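# Re-centre the filter funnel and refit the spring clamp

## Task

Put the filter funnel back so it sits centred on its base, then leave the spring clamp fully pushed on and closed around both flanges.

## Robot and tools

Robot: two seven-joint xArm7 arms, left_arm and right_arm, each with a two-finger parallel gripper and a wrist camera. Fixed cameras are cam_high and cam_low; the wrist cameras are cam_left_wrist and cam_right_wrist (all 672x504). A camera stand is bolted to the floor behind the arms.

Frames. Scene frame: origin at table-top height, halfway between the arms' nominal bases; +x points out over the table, +z up, and left_arm is on the +y side (image left/right does not follow these names). Calibrated bases: left_arm at (+0.055, +0.264, 0) m, quat_wxyz (+1.000, 0, 0, -0.013); right_arm at (-0.009, -0.281, 0) m, quat_wxyz (+1.000, 0, 0, -0.019). Hand positions, orientations, velocities and targets are reported in each arm's own base frame. Fixed cameras and the table use the scene frame. Reported hand poses may be off by a few centimetres, more at long reach.

Gripper geometry: fingers point along the gripper's +z axis and close along its y axis. end_effector_position is the pinch point between the closed pads, about 2 cm short of the fingertips. Closing pushes the tips about 10 mm further along +z, mostly while the gap is still above 40 mm.

execute_actions(actions, cameras). actions is a list of actions. Each action is a table of up to 15 rows, one row per 1/30 s step; if shorter, its final row is held to fill 15 steps. Every row has 14 numbers in [-1, 1]: left_arm dx, dy, dz, rx, ry, rz, opening, then the same seven for right_arm, even when one arm stays still. The six pose numbers are an offset, not a pose: they count from that arm's Hand target as it stood when the action began, along that arm's base axes, and every row counts from that same start. Scale: 1.0 is 0.6 m or 180 degrees. rx, ry, rz form one rotation vector, turning about the Hand target's position. A translation longer than 1.0 may be shortened along its direction. Opening is absolute: +1 fully open (0.084 m), -1 closed. Sending six zeros re-requests the current Hand target; a 0 in the opening slot is a real command, so resend the present opening to leave fingers alone. cameras: list of names, ["all"], or []; by default images come only with an empty actions list. An empty list also reports the scene number and fields other results may omit.

move(target, speed, blend, opening_speed, blocking, cameras). target is one 14-number row in the same layout and scale, or a list of up to 15 such rows; every row is an offset from the same starting Hand targets, not from the previous row. The gripper travels a straight line, taking the shorter turn. speed: path top speed in m/s, 0.002 to 1 (default 0.25), rotation capped at twice that in rad/s; one value or one per target. blend: corner rounding in metres per target (0 means stop at each). opening_speed: rate of opening change per second on the -1..+1 scale, at least 0.2. blocking=false returns after about 0.5 s while the move runs. Paths end after at most 10 s; the move neither avoids obstacles nor the other arm, and faster moves lag, overshoot and hit harder. The result adds a move: line: done (at rest within 3 mm and 2 degrees), off_target, moving, held or fault, plus limits such as paced (pose clipped) or held (steps withheld by a check).

wait(seconds 0 to 10, cameras): lets time pass holding commands. stop(cameras): brakes a running move. zoom_image(camera, region=[x0, y0, x1, y1] in pixels, top-left origin, at most 504 wide and high): enlarges part of the newest image of that camera. clear_fault(arm): clears a reported torque fault on left_arm or right_arm. read_manual(section="licences"): licence text only. finished_scene(scene): ends the current scene for good; give the current scene number.

Controller: each step the commanded pose is clipped to within 70 mm and 16 degrees of the measured gripper pose, and Hand target shows the clipped value. Grippers often settle short of it; a later action (even zeros) asks again, or send the gap as an offset. To stop pressing on something, command the target back past the gripper. A clearance check withholds commands bringing the arms too close, but is not a guarantee.

Results: end_effector_position (m), end_effector_quat_wxyz, velocities (m/s, rad/s), Hand target, Tool commands, grip_measured (same scale as opening), Joint positions (last entry is the finger gap in m), joint torques (whole drive output, including gravity, noisy, positive toward larger joint angle), a Joint velocities line saying within noise when still, step readings of position for action calls, and Wrist depth: 7x7 cells, rows split by " / ", median distance in mm (172 to 3000, "-" when unknown; transparent items are invisible).

Gripping: to hold, command an opening clearly below grip_measured; lower squeezes harder, up to roughly 24 N per pad.

Avoid: knocking anything off the table or leaving it off the table; drops, releasing moving parts, slams, hard pushes; any arm-to-arm hit or press, including closing one gripper on the other's fingers. Contact torque reaching a joint limit (N m: waist 44.6, shoulder 44.8, upper arm roll 28.5, elbow 28.5, forearm roll 28.5, wrist pitch 15.3, wrist roll 16; held weight counts) or a motor pinned at its torque limit for 1 s causes a torque fault that halts the arm until clear_fault. Holding loads, stretching out or pushing at unreachable poses heats motors: MOTOR HOT at 65 °C, brakes at 80 °C for 30 s or more.

Each tool is called as name(argument=value, ...) on one line, values as JSON.

## Session

execute_actions(actions=[])

Scene clock: 0.00 s.
left_arm: end_effector_position=(+0.8684, +0.0191, +0.2083) grip_measured=+1.00 end_effector_quat_wxyz=(-0.197, +0.840, -0.085, +0.498) | right_arm: end_effector_position=(+0.1356, -0.0588, +0.2778) grip_measured=+1.00 end_effector_quat_wxyz=(-0.519, +0.399, +0.731, -0.191)
Joint positions: left_arm=[-0.201 1.075 0.484 2.118 0.634 0.025 -0.634 0.084] | right_arm=[0.035 -0.128 -0.265 0.88 -0.105 2.174 -2.35 0.084]
Joint velocities: within noise
Joint torques (N m): no reading
Wrist depth (mm): cam_left_wrist=[1170 1153 1149 1149 1143 1136 1126 / 1233 1233 1220 1213 1213 1207 1201 / 1325 1297 1297 1295 1288 1283 1283 / 1386 1383 1380 1375 1353 1353 1350 / 1490 1468 1471 1462 1452 1462 1428 / 1619 1615 1611 1567 1560 1499 1417 / 1728 1702 1673 1607 1477 1366 1273] | cam_right_wrist=[189 191 197 215 235 235 2585 / 201 198 202 225 239 233 652 / - 213 216 236 227 234 601 / 2112 2087 - 226 222 249 552 / 2087 1732 - 222 222 262 493 / 2414 2614 2547 228 231 247 271 / 2510 2604 2020 2132 555 264 273]
Hand target: left_arm +0.8684, +0.0191, +0.2083; -0.197, +0.840, -0.085, +0.498 | right_arm +0.1356, -0.0588, +0.2778; -0.519, +0.399, +0.731, -0.191
Tool commands: left_gripper/opening=+1.0 right_gripper/opening=+1.0

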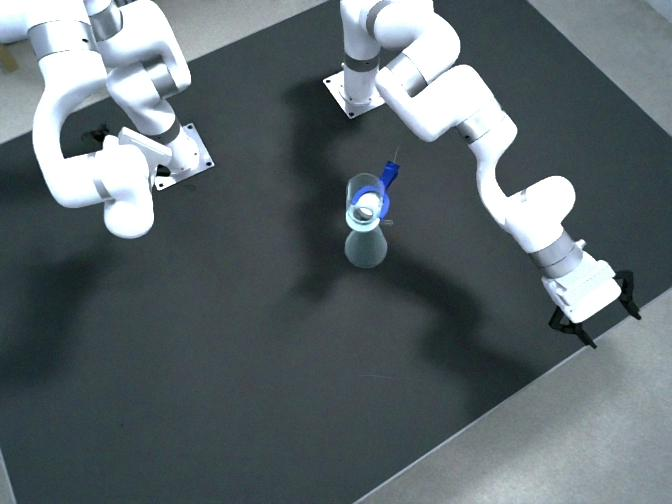

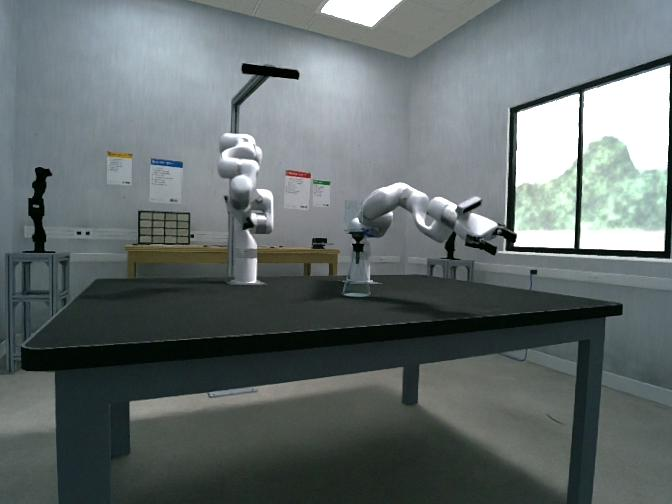

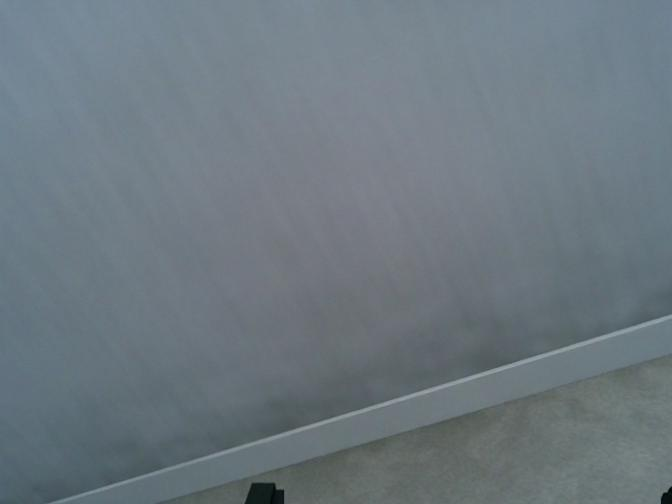

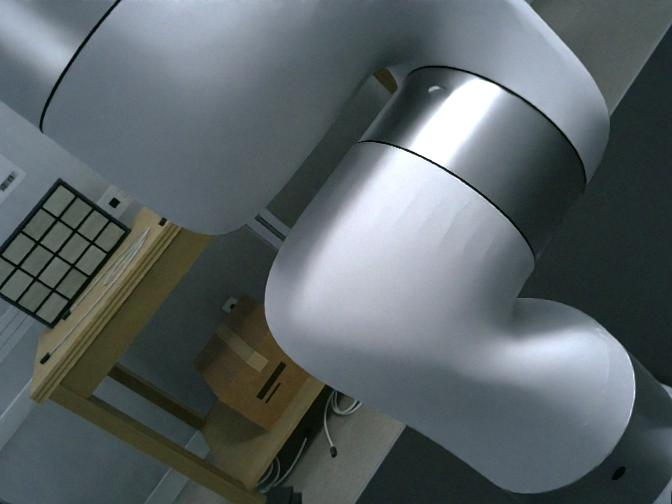

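zoom_image(camera="cam_high", region=[320, 130, 430, 280])

zoom_image(camera="cam_low", region=[310, 190, 410, 310])

Scaled by 3.360 from the camera's 672x504 image, which has a finer 960x720 frame.

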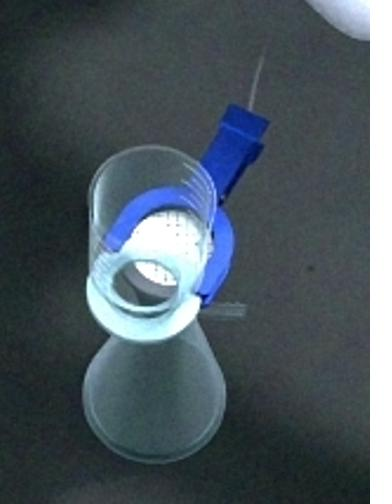

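Scaled by 4.200 from the camera's 672x504 image, which has a finer 960x720 frame.

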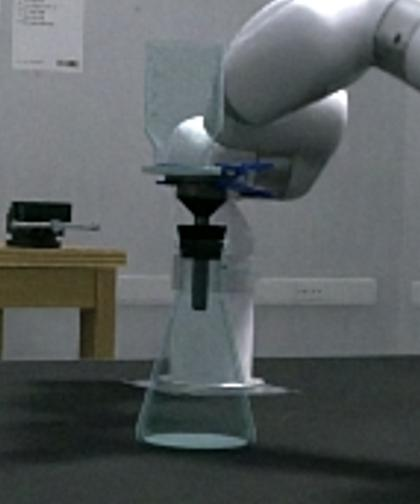

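move(target=[[-0.44,0.06,0.5,-0.05,0.066,-0.107,1,0,0,0,0,0,0,1],[-0.9,-0.05,0.3,-0.101,0.133,-0.215,1,0,0,0,0,0,0,1]], speed=0.35, blend=0.05, cameras=["cam_left_wrist","cam_high"])

Scene clock: 51.07 s.
left_arm: end_effector_position=(+0.3284, -0.0109, +0.3883) grip_measured=+1.00 end_effector_quat_wxyz=(+0.130, +0.868, -0.316, +0.360) | right_arm: end_effector_position=(+0.1356, -0.0588, +0.2778) grip_measured=+1.00 end_effector_quat_wxyz=(-0.519, +0.399, +0.731, -0.191)
Joint positions: left_arm=[0.003 -0.964 0.235 0.579 -0.456 1.039 1.025 0.084] | right_arm=[0.035 -0.128 -0.265 0.88 -0.105 2.174 -2.35 0.084]
Joint torques (N m): left_arm=[4.18 -4.71 0.04 10.29 2.75 -0.78 -1.48] | right_arm=[-0.07 -17.44 0.79 18.49 -0.05 1.11 0.01]
Wrist depth (mm): cam_left_wrist=[1642 1833 2087 2317 2706 2372 1157 / 1749 2008 2206 2422 965 1011 1011 / 1867 2044 853 854 861 864 835 / 1867 739 746 751 751 407 733 / 677 676 681 677 685 378 668 / 609 609 609 611 600 584 617 / 552 551 553 557 556 556 561] | cam_right_wrist=[188 191 197 216 235 236 2547 / 201 197 202 225 239 233 652 / - 213 216 236 227 234 603 / 2125 2099 - 226 222 249 552 / 2106 1702 - 222 222 262 492 / 2414 2585 2510 228 232 247 271 / 2528 2685 2044 2125 552 265 273]
Hand target: left_arm +0.3284, -0.0109, +0.3883; +0.130, +0.868, -0.316, +0.360 | right_arm +0.1356, -0.0588, +0.2778; -0.519, +0.399, +0.731, -0.191
Off the commanded pose: left_arm 0.000 m, 0 deg | right_arm 0.000 m, 0 deg.
move: done; limits=paced
Images, in order (width x height): cam_high 672x504, cam_left_wrist 672x504.

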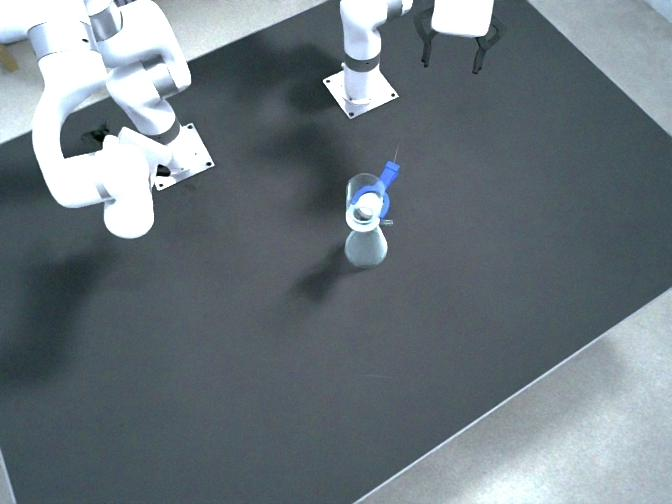

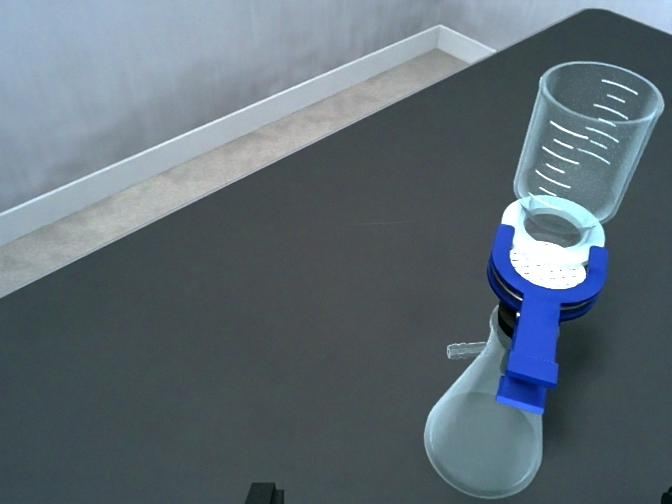

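zoom_image(camera="cam_left_wrist", region=[410, 50, 672, 504])

Scaled by 1.110 from the camera's 672x504 image, which has a finer 960x720 frame.

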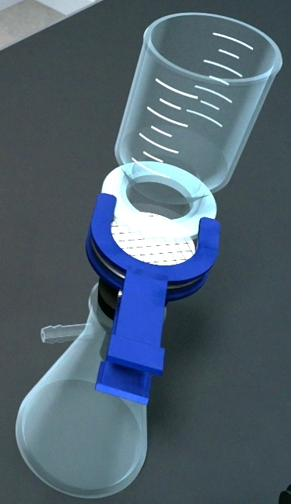

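move(target=[0.036,0.085,-0.247,-0.423,0.269,0.065,1,0.24,0.415,0.17,0.0745,-0.295,-0.640,1], speed=0.35, cameras=["cam_left_wrist","cam_right_wrist","cam_high"])

Scene clock: 141.50 s.
left_arm: end_effector_position=(+0.3500, +0.0401, +0.2401) grip_measured=+1.00 end_effector_quat_wxyz=(+0.696, +0.696, +0.122, +0.124) | right_arm: end_effector_position=(+0.2795, +0.1902, +0.3798) grip_measured=+1.00 end_effector_quat_wxyz=(-0.148, +0.791, +0.211, +0.554)
Joint positions: left_arm=[-0.191 0.317 1.095 0.751 -1.24 2.077 1.134 0.084] | right_arm=[-0.365 -1.849 0.666 0.171 1.55 1.07 -0.818 0.084]
Joint torques (N m): left_arm=[4.48 -6.74 1.72 8.46 -4.44 4.74 1.39] | right_arm=[0.58 4.43 -2.9 16.99 2.39 -3.5 0.79]
Wrist depth (mm): cam_left_wrist=[485 732 2547 2519 2538 2448 2519 / 486 733 2556 2528 2566 2528 2538 / 486 739 2364 2465 2439 2483 2501 / 489 744 2325 2389 2317 2389 2431 / 490 743 1224 2325 2286 2271 2286 / 494 669 1020 421 2192 2165 2206 / 496 758 2138 2132 2125 2112 2119] | cam_right_wrist=[2566 2356 2172 1996 1852 1719 1615 / 2664 2457 2249 2068 1930 1790 1661 / 2771 2644 2389 2192 1991 1857 1741 / 2886 2760 2510 2286 2074 1914 1772 / 1076 1149 2538 2302 2185 1996 1847 / 904 890 893 892 885 887 1903 / 739 734 704 399 386 725 722]
Hand target: left_arm +0.3500, +0.0401, +0.2401; +0.696, +0.696, +0.122, +0.124 | right_arm +0.2796, +0.1902, +0.3798; -0.148, +0.791, +0.211, +0.554
Off the commanded pose: left_arm 0.000 m, 0 deg | right_arm 0.000 m, 0 deg.
move: done
Images, in order (width x height): cam_high 672x504, cam_left_wrist 672x504, cam_right_wrist 672x504.

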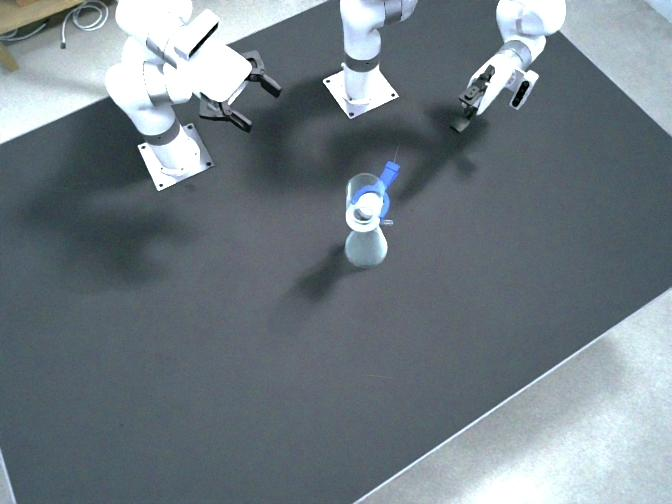

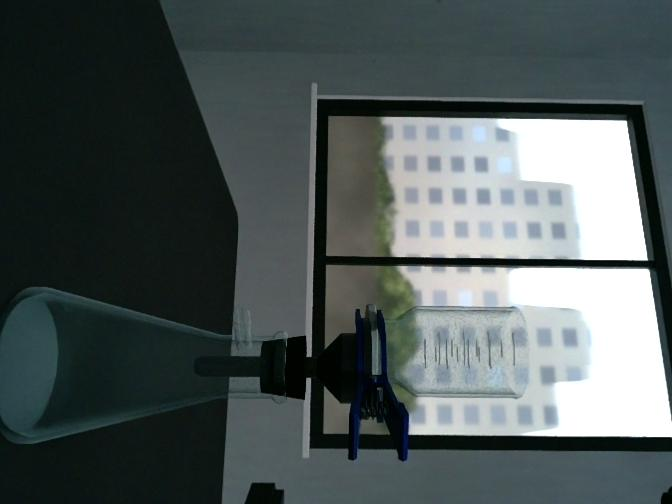

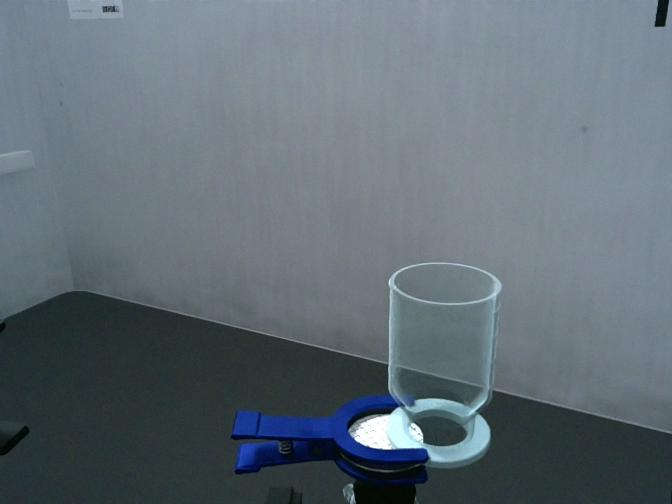

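zoom_image(camera="cam_right_wrist", region=[220, 250, 520, 504])

zoom_image(camera="cam_left_wrist", region=[180, 270, 560, 504])

Scaled by 1.680 from the camera's 672x504 image, which has a finer 960x720 frame.

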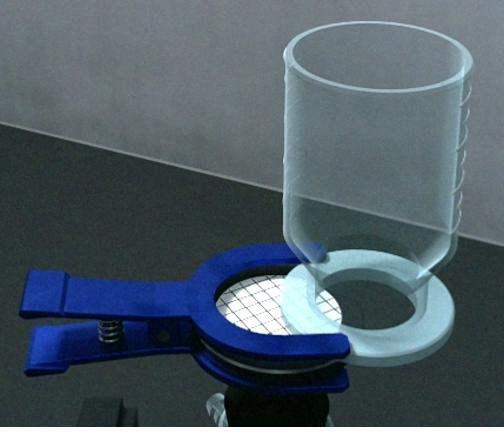

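Scaled by 1.326 from the camera's 672x504 image, which has a finer 960x720 frame.

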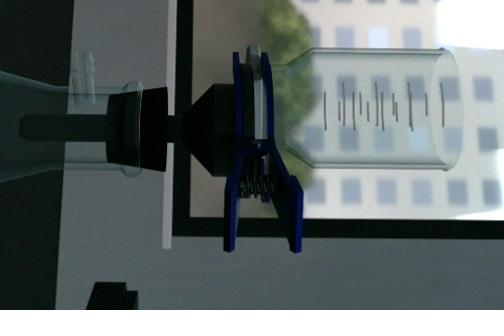

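move(target=[0.002,-0.242,-0.008,0,0,0.072,1,0.2225,0.0555,-0.133,0.0556,-0.0962,0,1], speed=0.25, cameras=["cam_left_wrist","cam_right_wrist","cam_high"])

zoom_image(camera="cam_high", region=[290, 100, 450, 280])

zoom_image(camera="cam_low", region=[310, 190, 430, 310])

Scene clock: 221.07 s.
left_arm: end_effector_position=(+0.3502, +0.0194, +0.2394) grip_measured=+1.00 end_effector_quat_wxyz=(+0.694, +0.694, +0.134, +0.135) | right_arm: end_effector_position=(+0.2798, +0.1904, +0.3798) grip_measured=+1.00 end_effector_quat_wxyz=(-0.148, +0.791, +0.211, +0.554)
Joint positions: left_arm=[-0.281 0.207 1.131 0.661 -1.26 1.961 1.107 0.084] | right_arm=[-0.365 -1.849 0.667 0.17 1.552 1.069 -0.818 0.084]
Joint torques (N m): left_arm=[-4.69 -14.54 4.44 6.24 2.06 0.35 -1.37] | right_arm=[5.87 4.19 -9.66 16.91 -1.39 -0.58 0.95]
Wrist depth (mm): cam_left_wrist=[484 731 2483 2431 2397 2439 2397 / 485 736 2595 2654 2556 2614 2675 / 488 735 2439 2510 2483 2457 2510 / 489 743 2333 2381 2348 2457 2397 / 491 744 1215 2271 2249 2333 2317 / 492 666 403 388 2138 2199 2178 / 493 755 2062 2112 2087 2106 2112] | cam_right_wrist=[2519 2364 2158 1991 1842 1723 1604 / 2614 2510 2249 2080 1935 1790 1673 / 2771 2585 2381 2165 2020 1857 1732 / 2863 2738 2510 2242 2080 1919 1785 / 1084 1158 2501 2317 2165 1996 1852 / 906 902 893 893 887 1979 1914 / 739 738 675 396 395 727 724]
Hand target: left_arm +0.3502, +0.0194, +0.2394; +0.694, +0.694, +0.134, +0.135 (not the last commanded pose) | right_arm +0.2797, +0.1904, +0.3798; -0.148, +0.791, +0.211, +0.554 (not the last commanded pose)
Off the commanded pose: left_arm 0.125 m, 11 deg | right_arm 0.159 m, 20 deg.
move: held (right_arm; a check stopped the path), off_target (left_arm; braked when a check withheld steps of right_arm); limits=held
pose unreachable (right arm): on one or more control steps of this call, first in action 0 (counted from 0), this arm could not follow its commanded pose, so it was not sent that pose on those steps. It may still have moved: this result reports where it is.
cause: moving toward the commanded pose would bring two parts of the arm too close to each other (joints 3 (upper arm roll) to 5 (forearm roll) lie between them).
Images, in order (width x height): cam_high 672x504, cam_left_wrist 672x504, cam_right_wrist 672x504.

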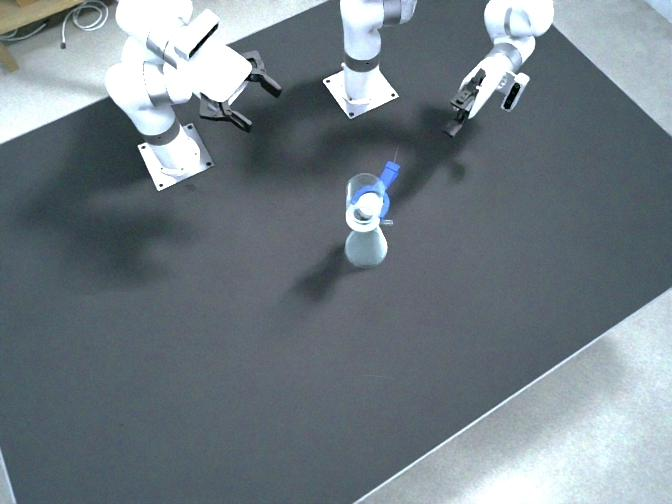

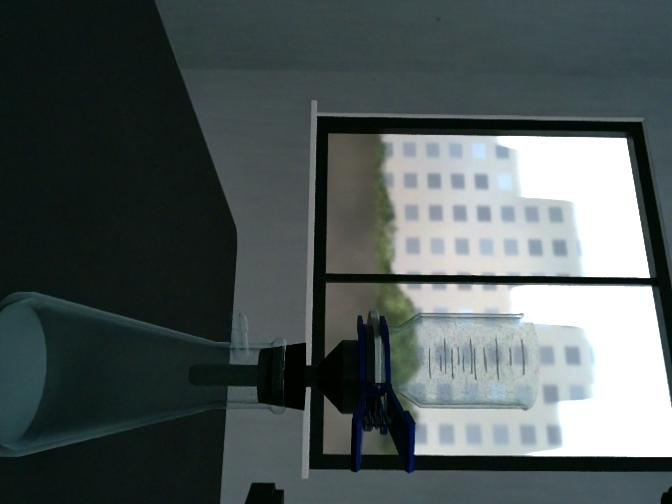

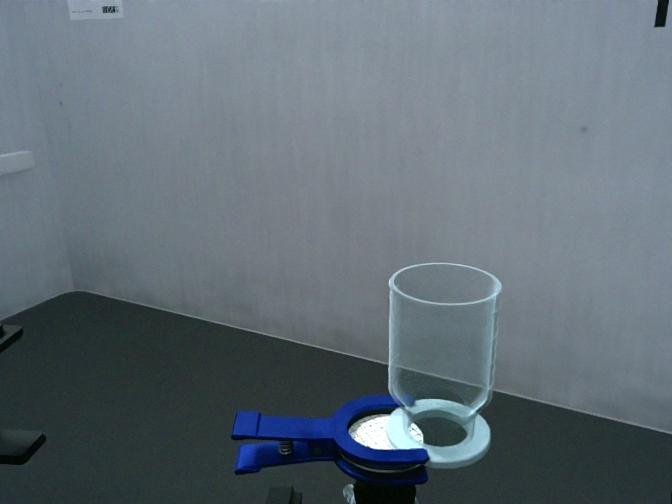

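Scaled by 2.800 from the camera's 672x504 image, which has a finer 960x720 frame.

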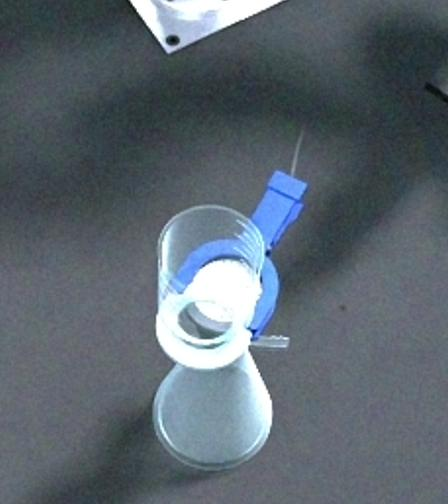

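This scene's latest camera images include none from cam_low. They are from: cam_high, cam_left_wrist, cam_right_wrist. cam_low's image comes with the result of a call that names it in "cameras".

move(target=[[0.002,-0.208,-0.008,0,0,0.06,1,0.12,0,0.1,0,0,0,1],[0.002,-0.208,-0.008,0,0,0.06,1,0.18,0.0,0.0,0.03,-0.05,0,1]], speed=0.2, cameras=["cam_left_wrist","cam_right_wrist","cam_high","cam_low"])

Scene clock: 234.07 s.
left_arm: end_effector_position=(+0.3514, -0.1054, +0.2346) grip_measured=+1.00 end_effector_quat_wxyz=(+0.678, +0.679, +0.198, +0.199) | right_arm: end_effector_position=(+0.3877, +0.1904, +0.3798) grip_measured=+1.00 end_effector_quat_wxyz=(-0.168, +0.737, +0.196, +0.624)
Joint positions: left_arm=[-0.435 -0.423 0.864 0.233 -1.581 1.204 1.087 0.084] | right_arm=[-0.653 -1.438 0.915 0.315 2.228 0.952 -1.37 0.084]
Joint torques (N m): left_arm=[4.35 -8.75 -4.88 6.54 -3.7 0.35 -1.46] | right_arm=[-5.56 16.73 -6.73 11.58 2.63 0.64 -0.77]
Wrist depth (mm): cam_left_wrist=[472 714 2032 2002 2056 2038 1985 / 474 715 2405 2405 2333 2340 2372 / 474 721 2604 2528 2614 2664 2566 / 478 719 2431 2439 2414 2528 2492 / 480 646 1205 2340 2257 2348 2325 / 444 584 278 276 2080 2172 2145 / 483 730 1974 2038 1991 2008 2044] | cam_right_wrist=[2501 2279 2080 1919 1758 1645 1383 / 2566 2372 2125 1968 1804 1681 1585 / 2604 2405 2165 1974 1833 1719 1607 / 2675 2465 2235 2044 1893 1749 1634 / 2717 2501 2302 2087 1893 1772 1657 / 2749 2595 2348 2106 1974 1804 1694 / 949 936 2279 2165 1996 1857 1736]
Hand target: left_arm +0.3514, -0.1054, +0.2346; +0.678, +0.679, +0.198, +0.199 | right_arm +0.3877, +0.1904, +0.3798; -0.169, +0.737, +0.196, +0.624
Off the commanded pose: left_arm 0.000 m, 0 deg | right_arm 0.000 m, 0 deg.
move: done

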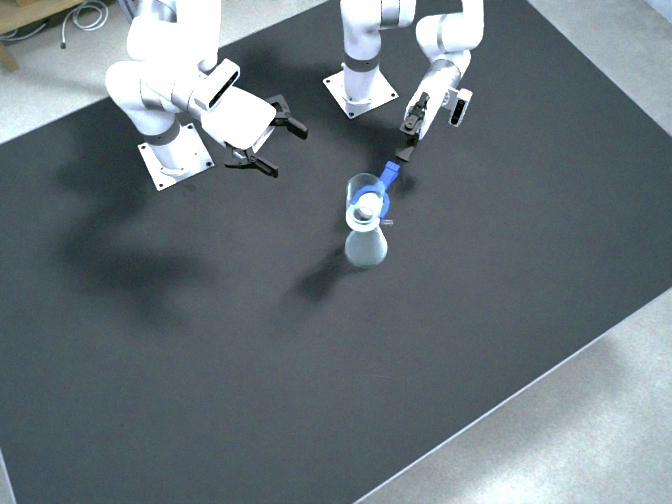

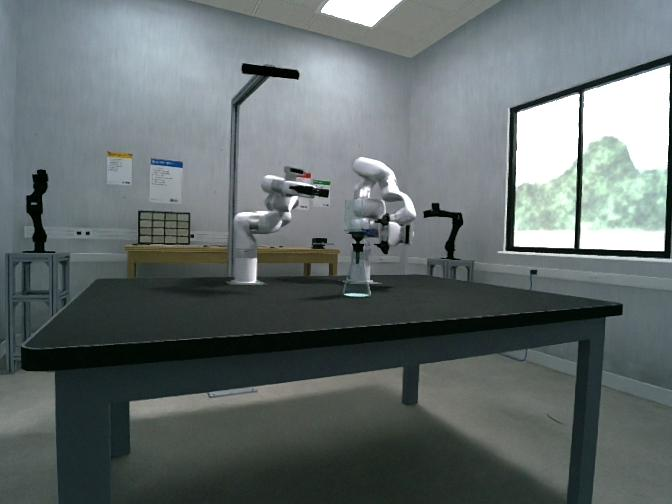

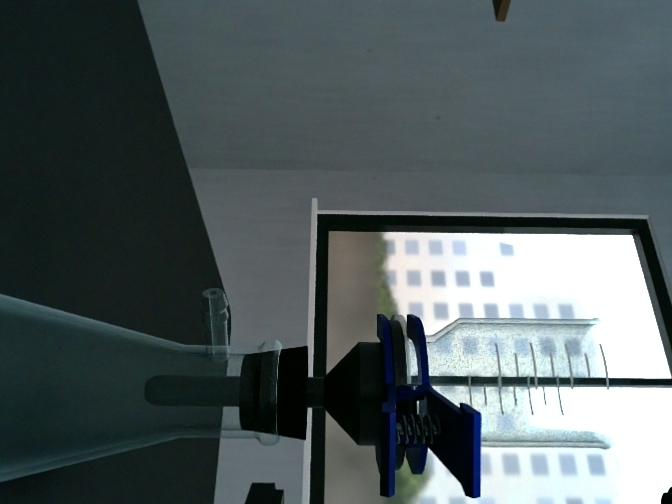

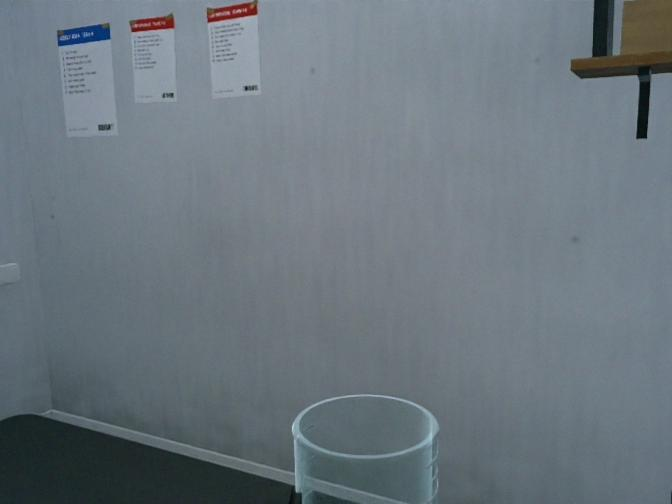

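move(target=[[0.059,-0.091,-0.003,0,0,0,1,0.06,0.07,-0.125,0.027,-0.046,0,1]], speed=0.12, cameras=["cam_left_wrist","cam_right_wrist","cam_high"])

zoom_image(camera="cam_high", region=[290, 100, 450, 280])

Scene clock: 263.33 s.
left_arm: end_effector_position=(+0.3867, -0.1600, +0.2328) grip_measured=+1.00 end_effector_quat_wxyz=(+0.678, +0.679, +0.198, +0.199) | right_arm: end_effector_position=(+0.4237, +0.2324, +0.3048) grip_measured=+1.00 end_effector_quat_wxyz=(-0.185, +0.683, +0.181, +0.683)
Joint positions: left_arm=[-0.622 -0.272 0.767 0.311 -1.89 1.207 1.165 0.084] | right_arm=[-0.744 -1.434 1.39 0.356 2.978 0.919 -1.649 0.084]
Joint torques (N m): left_arm=[-4.38 -1.96 -3.86 9.39 -3.6 4.77 1.37] | right_arm=[-5.5 3.01 -9.65 8.46 2.3 1.52 -0.8]
Wrist depth (mm): cam_left_wrist=[468 1940 1996 1996 1996 2014 1962 / 470 710 2340 2309 2302 2279 2294 / 471 708 2556 2510 2556 2501 2566 / 473 713 2364 2431 2372 2405 2439 / 475 719 2145 2271 2220 2294 2302 / 475 573 218 222 2008 2062 2106 / 439 224 210 223 180 1991 2014] | cam_right_wrist=[2585 2389 2178 2002 1857 1702 1557 / 2614 2372 2151 2002 1818 1702 1411 / 2624 2431 2199 2008 1852 1706 1593 / 2614 2422 2165 1996 1862 1728 1589 / 2566 2422 2199 1968 1847 1706 1593 / 2614 2439 2185 1991 1852 1715 1604 / 2575 2364 2132 2008 1857 1706 1585]
Hand target: left_arm +0.3868, -0.1600, +0.2328; +0.678, +0.679, +0.198, +0.199 | right_arm +0.4237, +0.2324, +0.3048; -0.185, +0.683, +0.181, +0.683
Off the commanded pose: left_arm 0.000 m, 0 deg | right_arm 0.000 m, 0 deg.
move: done
Images, in order (width x height): cam_high 672x504, cam_left_wrist 672x504, cam_right_wrist 672x504.

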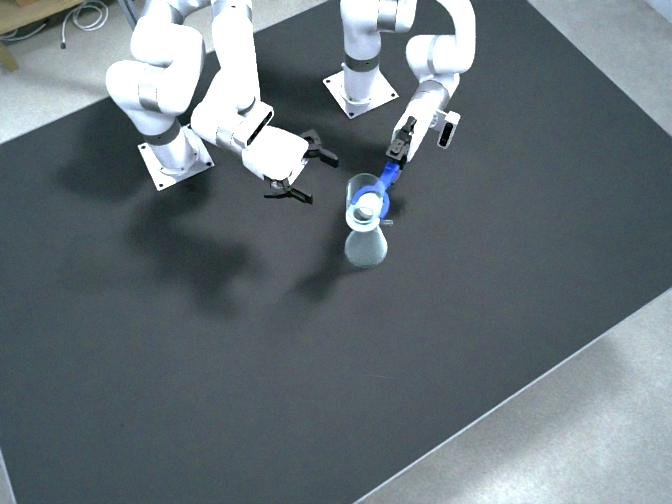

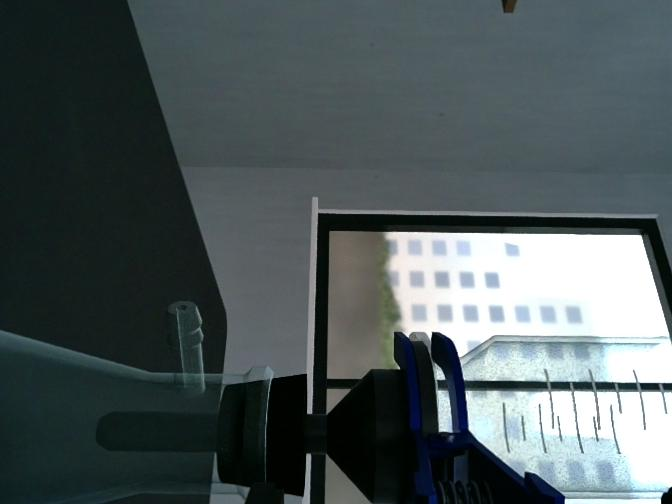

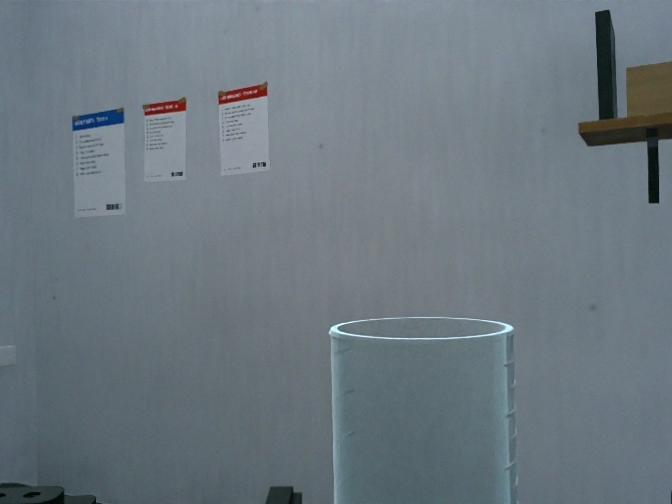

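Scaled by 2.800 from the camera's 672x504 image, which has a finer 960x720 frame.

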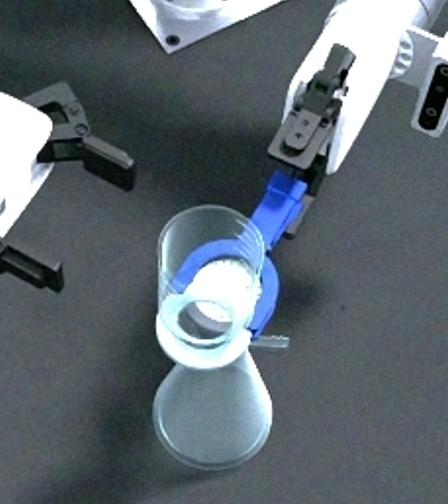

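move(target=[0.0163,-0.0252,0.003,0,0,0,1,0.14,0.081,0,0,0,0,1], speed=0.08, cameras=["cam_left_wrist","cam_right_wrist","cam_high"])

zoom_image(camera="cam_high", region=[290, 100, 450, 280])

Scene clock: 278.20 s.
left_arm: end_effector_position=(+0.3965, -0.1751, +0.2346) grip_measured=+1.00 end_effector_quat_wxyz=(+0.678, +0.679, +0.198, +0.199) | right_arm: end_effector_position=(+0.5077, +0.2810, +0.3048) grip_measured=+1.00 end_effector_quat_wxyz=(-0.185, +0.683, +0.181, +0.683)
Joint positions: left_arm=[-0.662 -0.237 0.738 0.339 -1.962 1.202 1.171 0.084] | right_arm=[-1.063 -1.398 1.475 0.685 3.019 0.905 -1.66 0.084]
Joint torques (N m): left_arm=[-4.54 -2.51 -3.65 9.49 -3.69 0.46 1.37] | right_arm=[-5.55 23.3 -13.64 7.54 2.39 -1.39 -0.41]
Wrist depth (mm): cam_left_wrist=[470 1898 1974 1957 1962 1957 1974 / 474 713 2302 2249 2317 2286 2271 / 474 718 2501 2483 2483 2519 2519 / 476 724 2431 2294 2372 2364 2389 / 478 728 2206 2220 2242 2220 2228 / 444 579 199 2056 191 2138 2099 / 413 203 192 199 - - 200] | cam_right_wrist=[2474 2286 2080 1898 1736 1638 1519 / 2510 2294 2074 1914 1754 1622 1465 / 2556 2286 2093 1908 1763 1634 1519 / 2528 2279 2087 1888 1767 1630 1496 / 2547 2286 2062 1898 1763 1626 1523 / 2519 2271 2068 1867 1754 1634 1529 / 2538 2257 2074 1857 1763 1626 1523]
Hand target: left_arm +0.3965, -0.1751, +0.2346; +0.678, +0.679, +0.198, +0.199 | right_arm +0.5077, +0.2810, +0.3048; -0.185, +0.683, +0.181, +0.683
Off the commanded pose: left_arm 0.000 m, 0 deg | right_arm 0.000 m, 0 deg.
move: done
Images, in order (width x height): cam_high 672x504, cam_left_wrist 672x504, cam_right_wrist 672x504.

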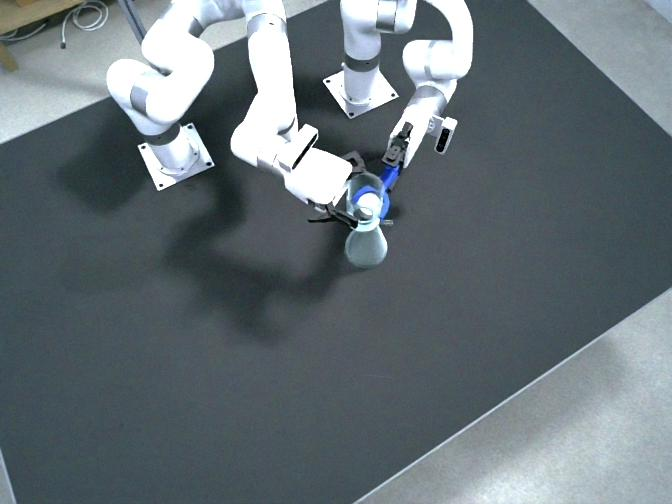

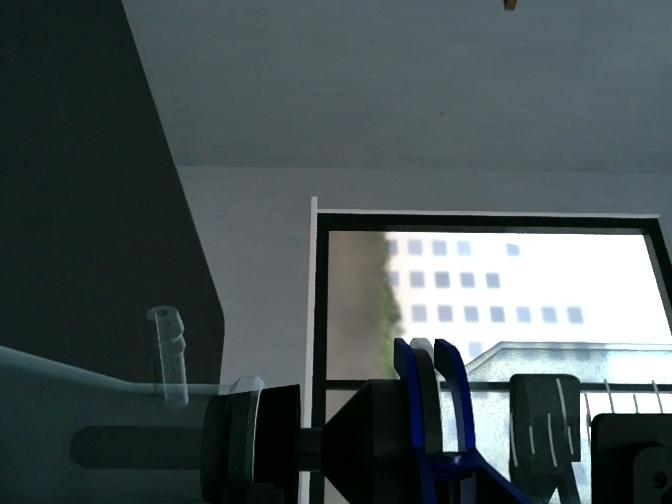

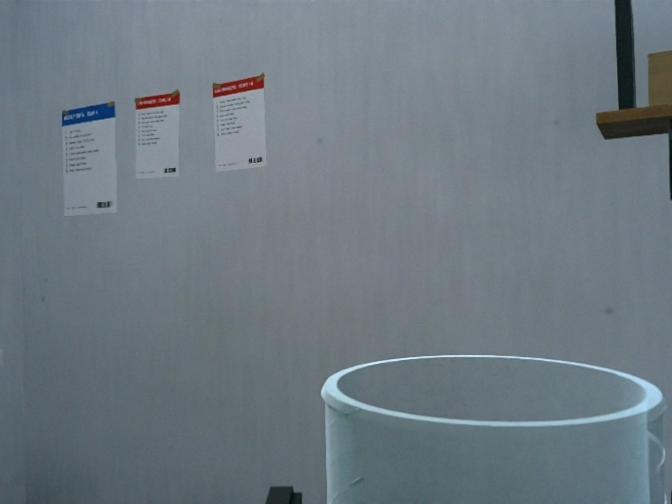

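Scaled by 2.800 from the camera's 672x504 image, which has a finer 960x720 frame.

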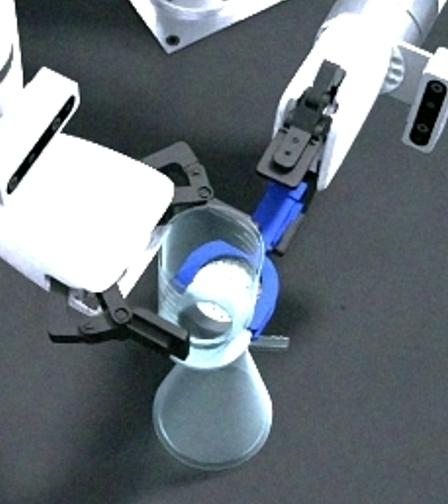

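move(target=[[0,0,0,0,0,0,1,0,0,0,0,0,0,0.4],[0,0,0,0,0,0,-0.3,0,0,0,0,0,0,0.4]], opening_speed=0.6, cameras=["cam_left_wrist","cam_right_wrist","cam_high"])

zoom_image(camera="cam_high", region=[290, 100, 450, 280])

Scene clock: 293.67 s.
left_arm: end_effector_position=(+0.3965, -0.1751, +0.2346) grip_measured=-0.31 end_effector_quat_wxyz=(+0.678, +0.679, +0.198, +0.199) | right_arm: end_effector_position=(+0.5077, +0.2810, +0.3048) grip_measured=+0.52 end_effector_quat_wxyz=(-0.185, +0.683, +0.181, +0.683)
Joint positions: left_arm=[-0.662 -0.237 0.738 0.339 -1.962 1.202 1.171 0.031] | right_arm=[-1.063 -1.398 1.475 0.685 3.019 0.905 -1.66 0.066]
Joint torques (N m): left_arm=[-4.24 -2.86 -3.09 9.48 -3.54 1.86 1.34] | right_arm=[-5.19 20.36 -14.58 2.85 -0.05 -1.33 0.04]
Wrist depth (mm): cam_left_wrist=[473 1903 1985 1968 2002 1962 1968 / 473 713 2333 2286 2302 2257 2279 / 474 719 2474 2474 2501 2547 2538 / 475 729 2340 2389 2356 2405 2381 / 479 722 2228 2235 2213 2206 2242 / 443 581 200 2032 188 284 2026 / 444 203 192 200 - - 209] | cam_right_wrist=[2483 2286 2062 1919 1772 1630 1519 / 2547 2264 2074 1914 1754 1622 1471 / 2528 2264 2050 1908 1741 1615 1529 / 2519 2286 2093 1903 1758 1619 1519 / 2528 2317 2080 1908 1754 1630 1526 / 2547 2235 2068 1872 1758 1626 1513 / 2519 2235 2087 1908 1715 1619 1490]
Hand target: left_arm +0.3965, -0.1751, +0.2346; +0.678, +0.679, +0.198, +0.199 | right_arm +0.5077, +0.2810, +0.3048; -0.185, +0.683, +0.181, +0.683
Off the commanded pose: left_arm 0.000 m, 0 deg | right_arm 0.000 m, 0 deg.
move: done
Images, in order (width x height): cam_high 672x504, cam_left_wrist 672x504, cam_right_wrist 672x504.

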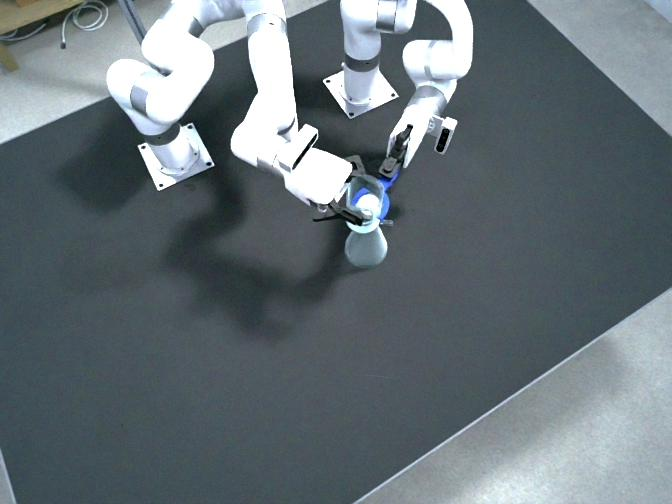

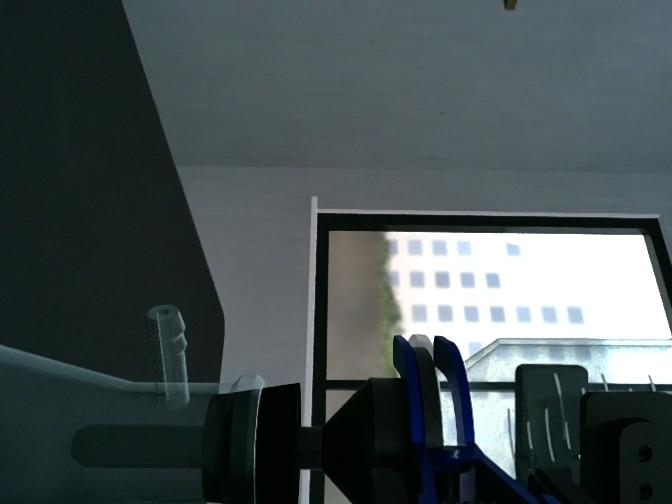

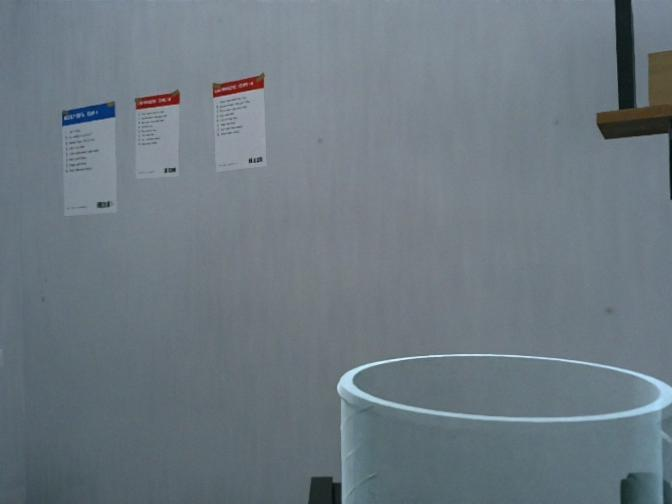

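Scaled by 2.800 from the camera's 672x504 image, which has a finer 960x720 frame.

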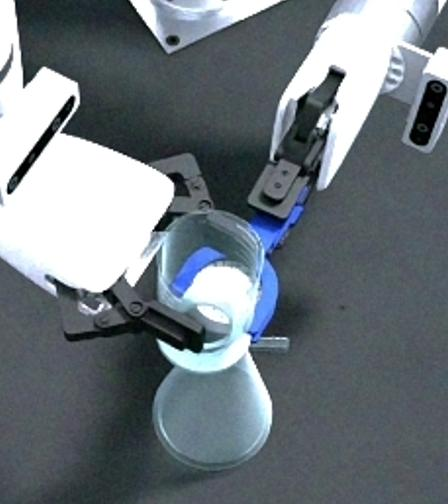

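move(target=[0,0,0,0,0,0,-0.8,0,0,0,0,0,0,0.35], opening_speed=0.5, cameras=["cam_left_wrist","cam_right_wrist"])

zoom_image(camera="cam_left_wrist", region=[300, 300, 600, 504])

Scene clock: 303.80 s.
left_arm: end_effector_position=(+0.3965, -0.1751, +0.2346) grip_measured=-0.68 end_effector_quat_wxyz=(+0.678, +0.679, +0.198, +0.199) | right_arm: end_effector_position=(+0.5077, +0.2810, +0.3048) grip_measured=+0.52 end_effector_quat_wxyz=(-0.185, +0.683, +0.181, +0.683)
Joint positions: left_arm=[-0.662 -0.237 0.738 0.339 -1.962 1.202 1.171 0.014] | right_arm=[-1.063 -1.398 1.475 0.685 3.019 0.905 -1.66 0.066]
Joint torques (N m): left_arm=[-1.77 -9.27 -0.53 8.62 -3.24 2.55 1.09] | right_arm=[-4.81 17.03 -18.29 5.6 -0.93 0.91 -0.69]
Wrist depth (mm): cam_left_wrist=[470 1930 1991 2014 1985 2008 1957 / 474 715 2294 2264 2309 2286 2286 / 476 715 2547 2528 2501 2528 2501 / 476 722 2348 2348 2364 2389 2397 / 478 726 2213 2220 2228 2242 2271 / 442 581 200 2038 189 283 2038 / 444 204 193 201 - - 209] | cam_right_wrist=[2492 2294 2062 1898 1758 1626 1529 / 2510 2294 2087 1888 1745 1630 1471 / 2501 2294 2093 1888 1741 1626 1516 / 2519 2294 2087 1908 1749 1626 1516 / 2510 2271 2068 1908 1758 1638 1523 / 2528 2228 2080 1872 1749 1630 1523 / 2501 2242 2125 1908 1711 1630 1496]
Hand target: left_arm +0.3965, -0.1751, +0.2346; +0.678, +0.679, +0.198, +0.199 | right_arm +0.5077, +0.2810, +0.3048; -0.185, +0.683, +0.181, +0.683
Off the commanded pose: left_arm 0.000 m, 0 deg | right_arm 0.000 m, 0 deg.
move: done
Images, in order (width x height): cam_left_wrist 672x504, cam_right_wrist 672x504.

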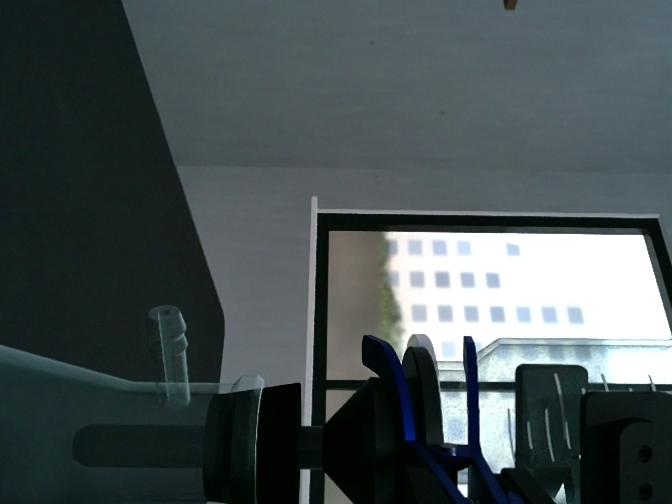

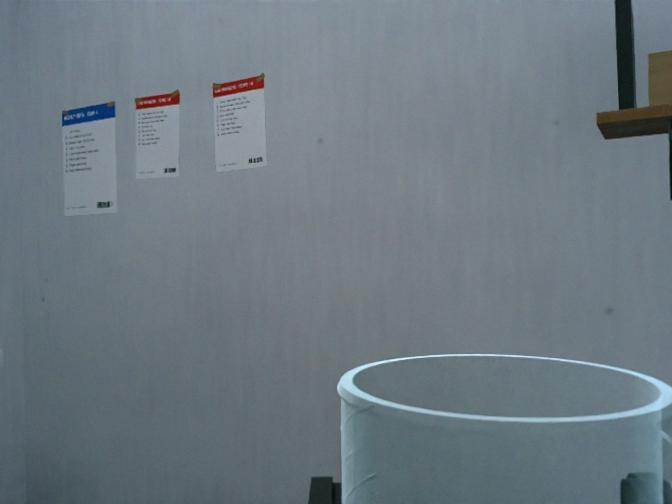

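Scaled by 1.680 from the camera's 672x504 image, which has a finer 960x720 frame.

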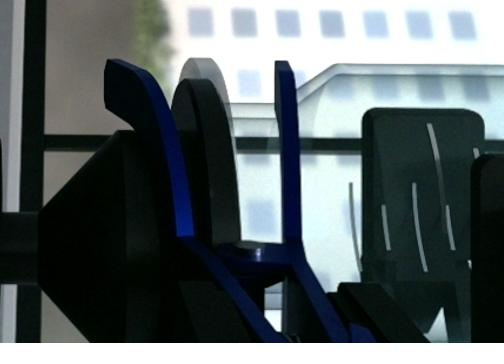

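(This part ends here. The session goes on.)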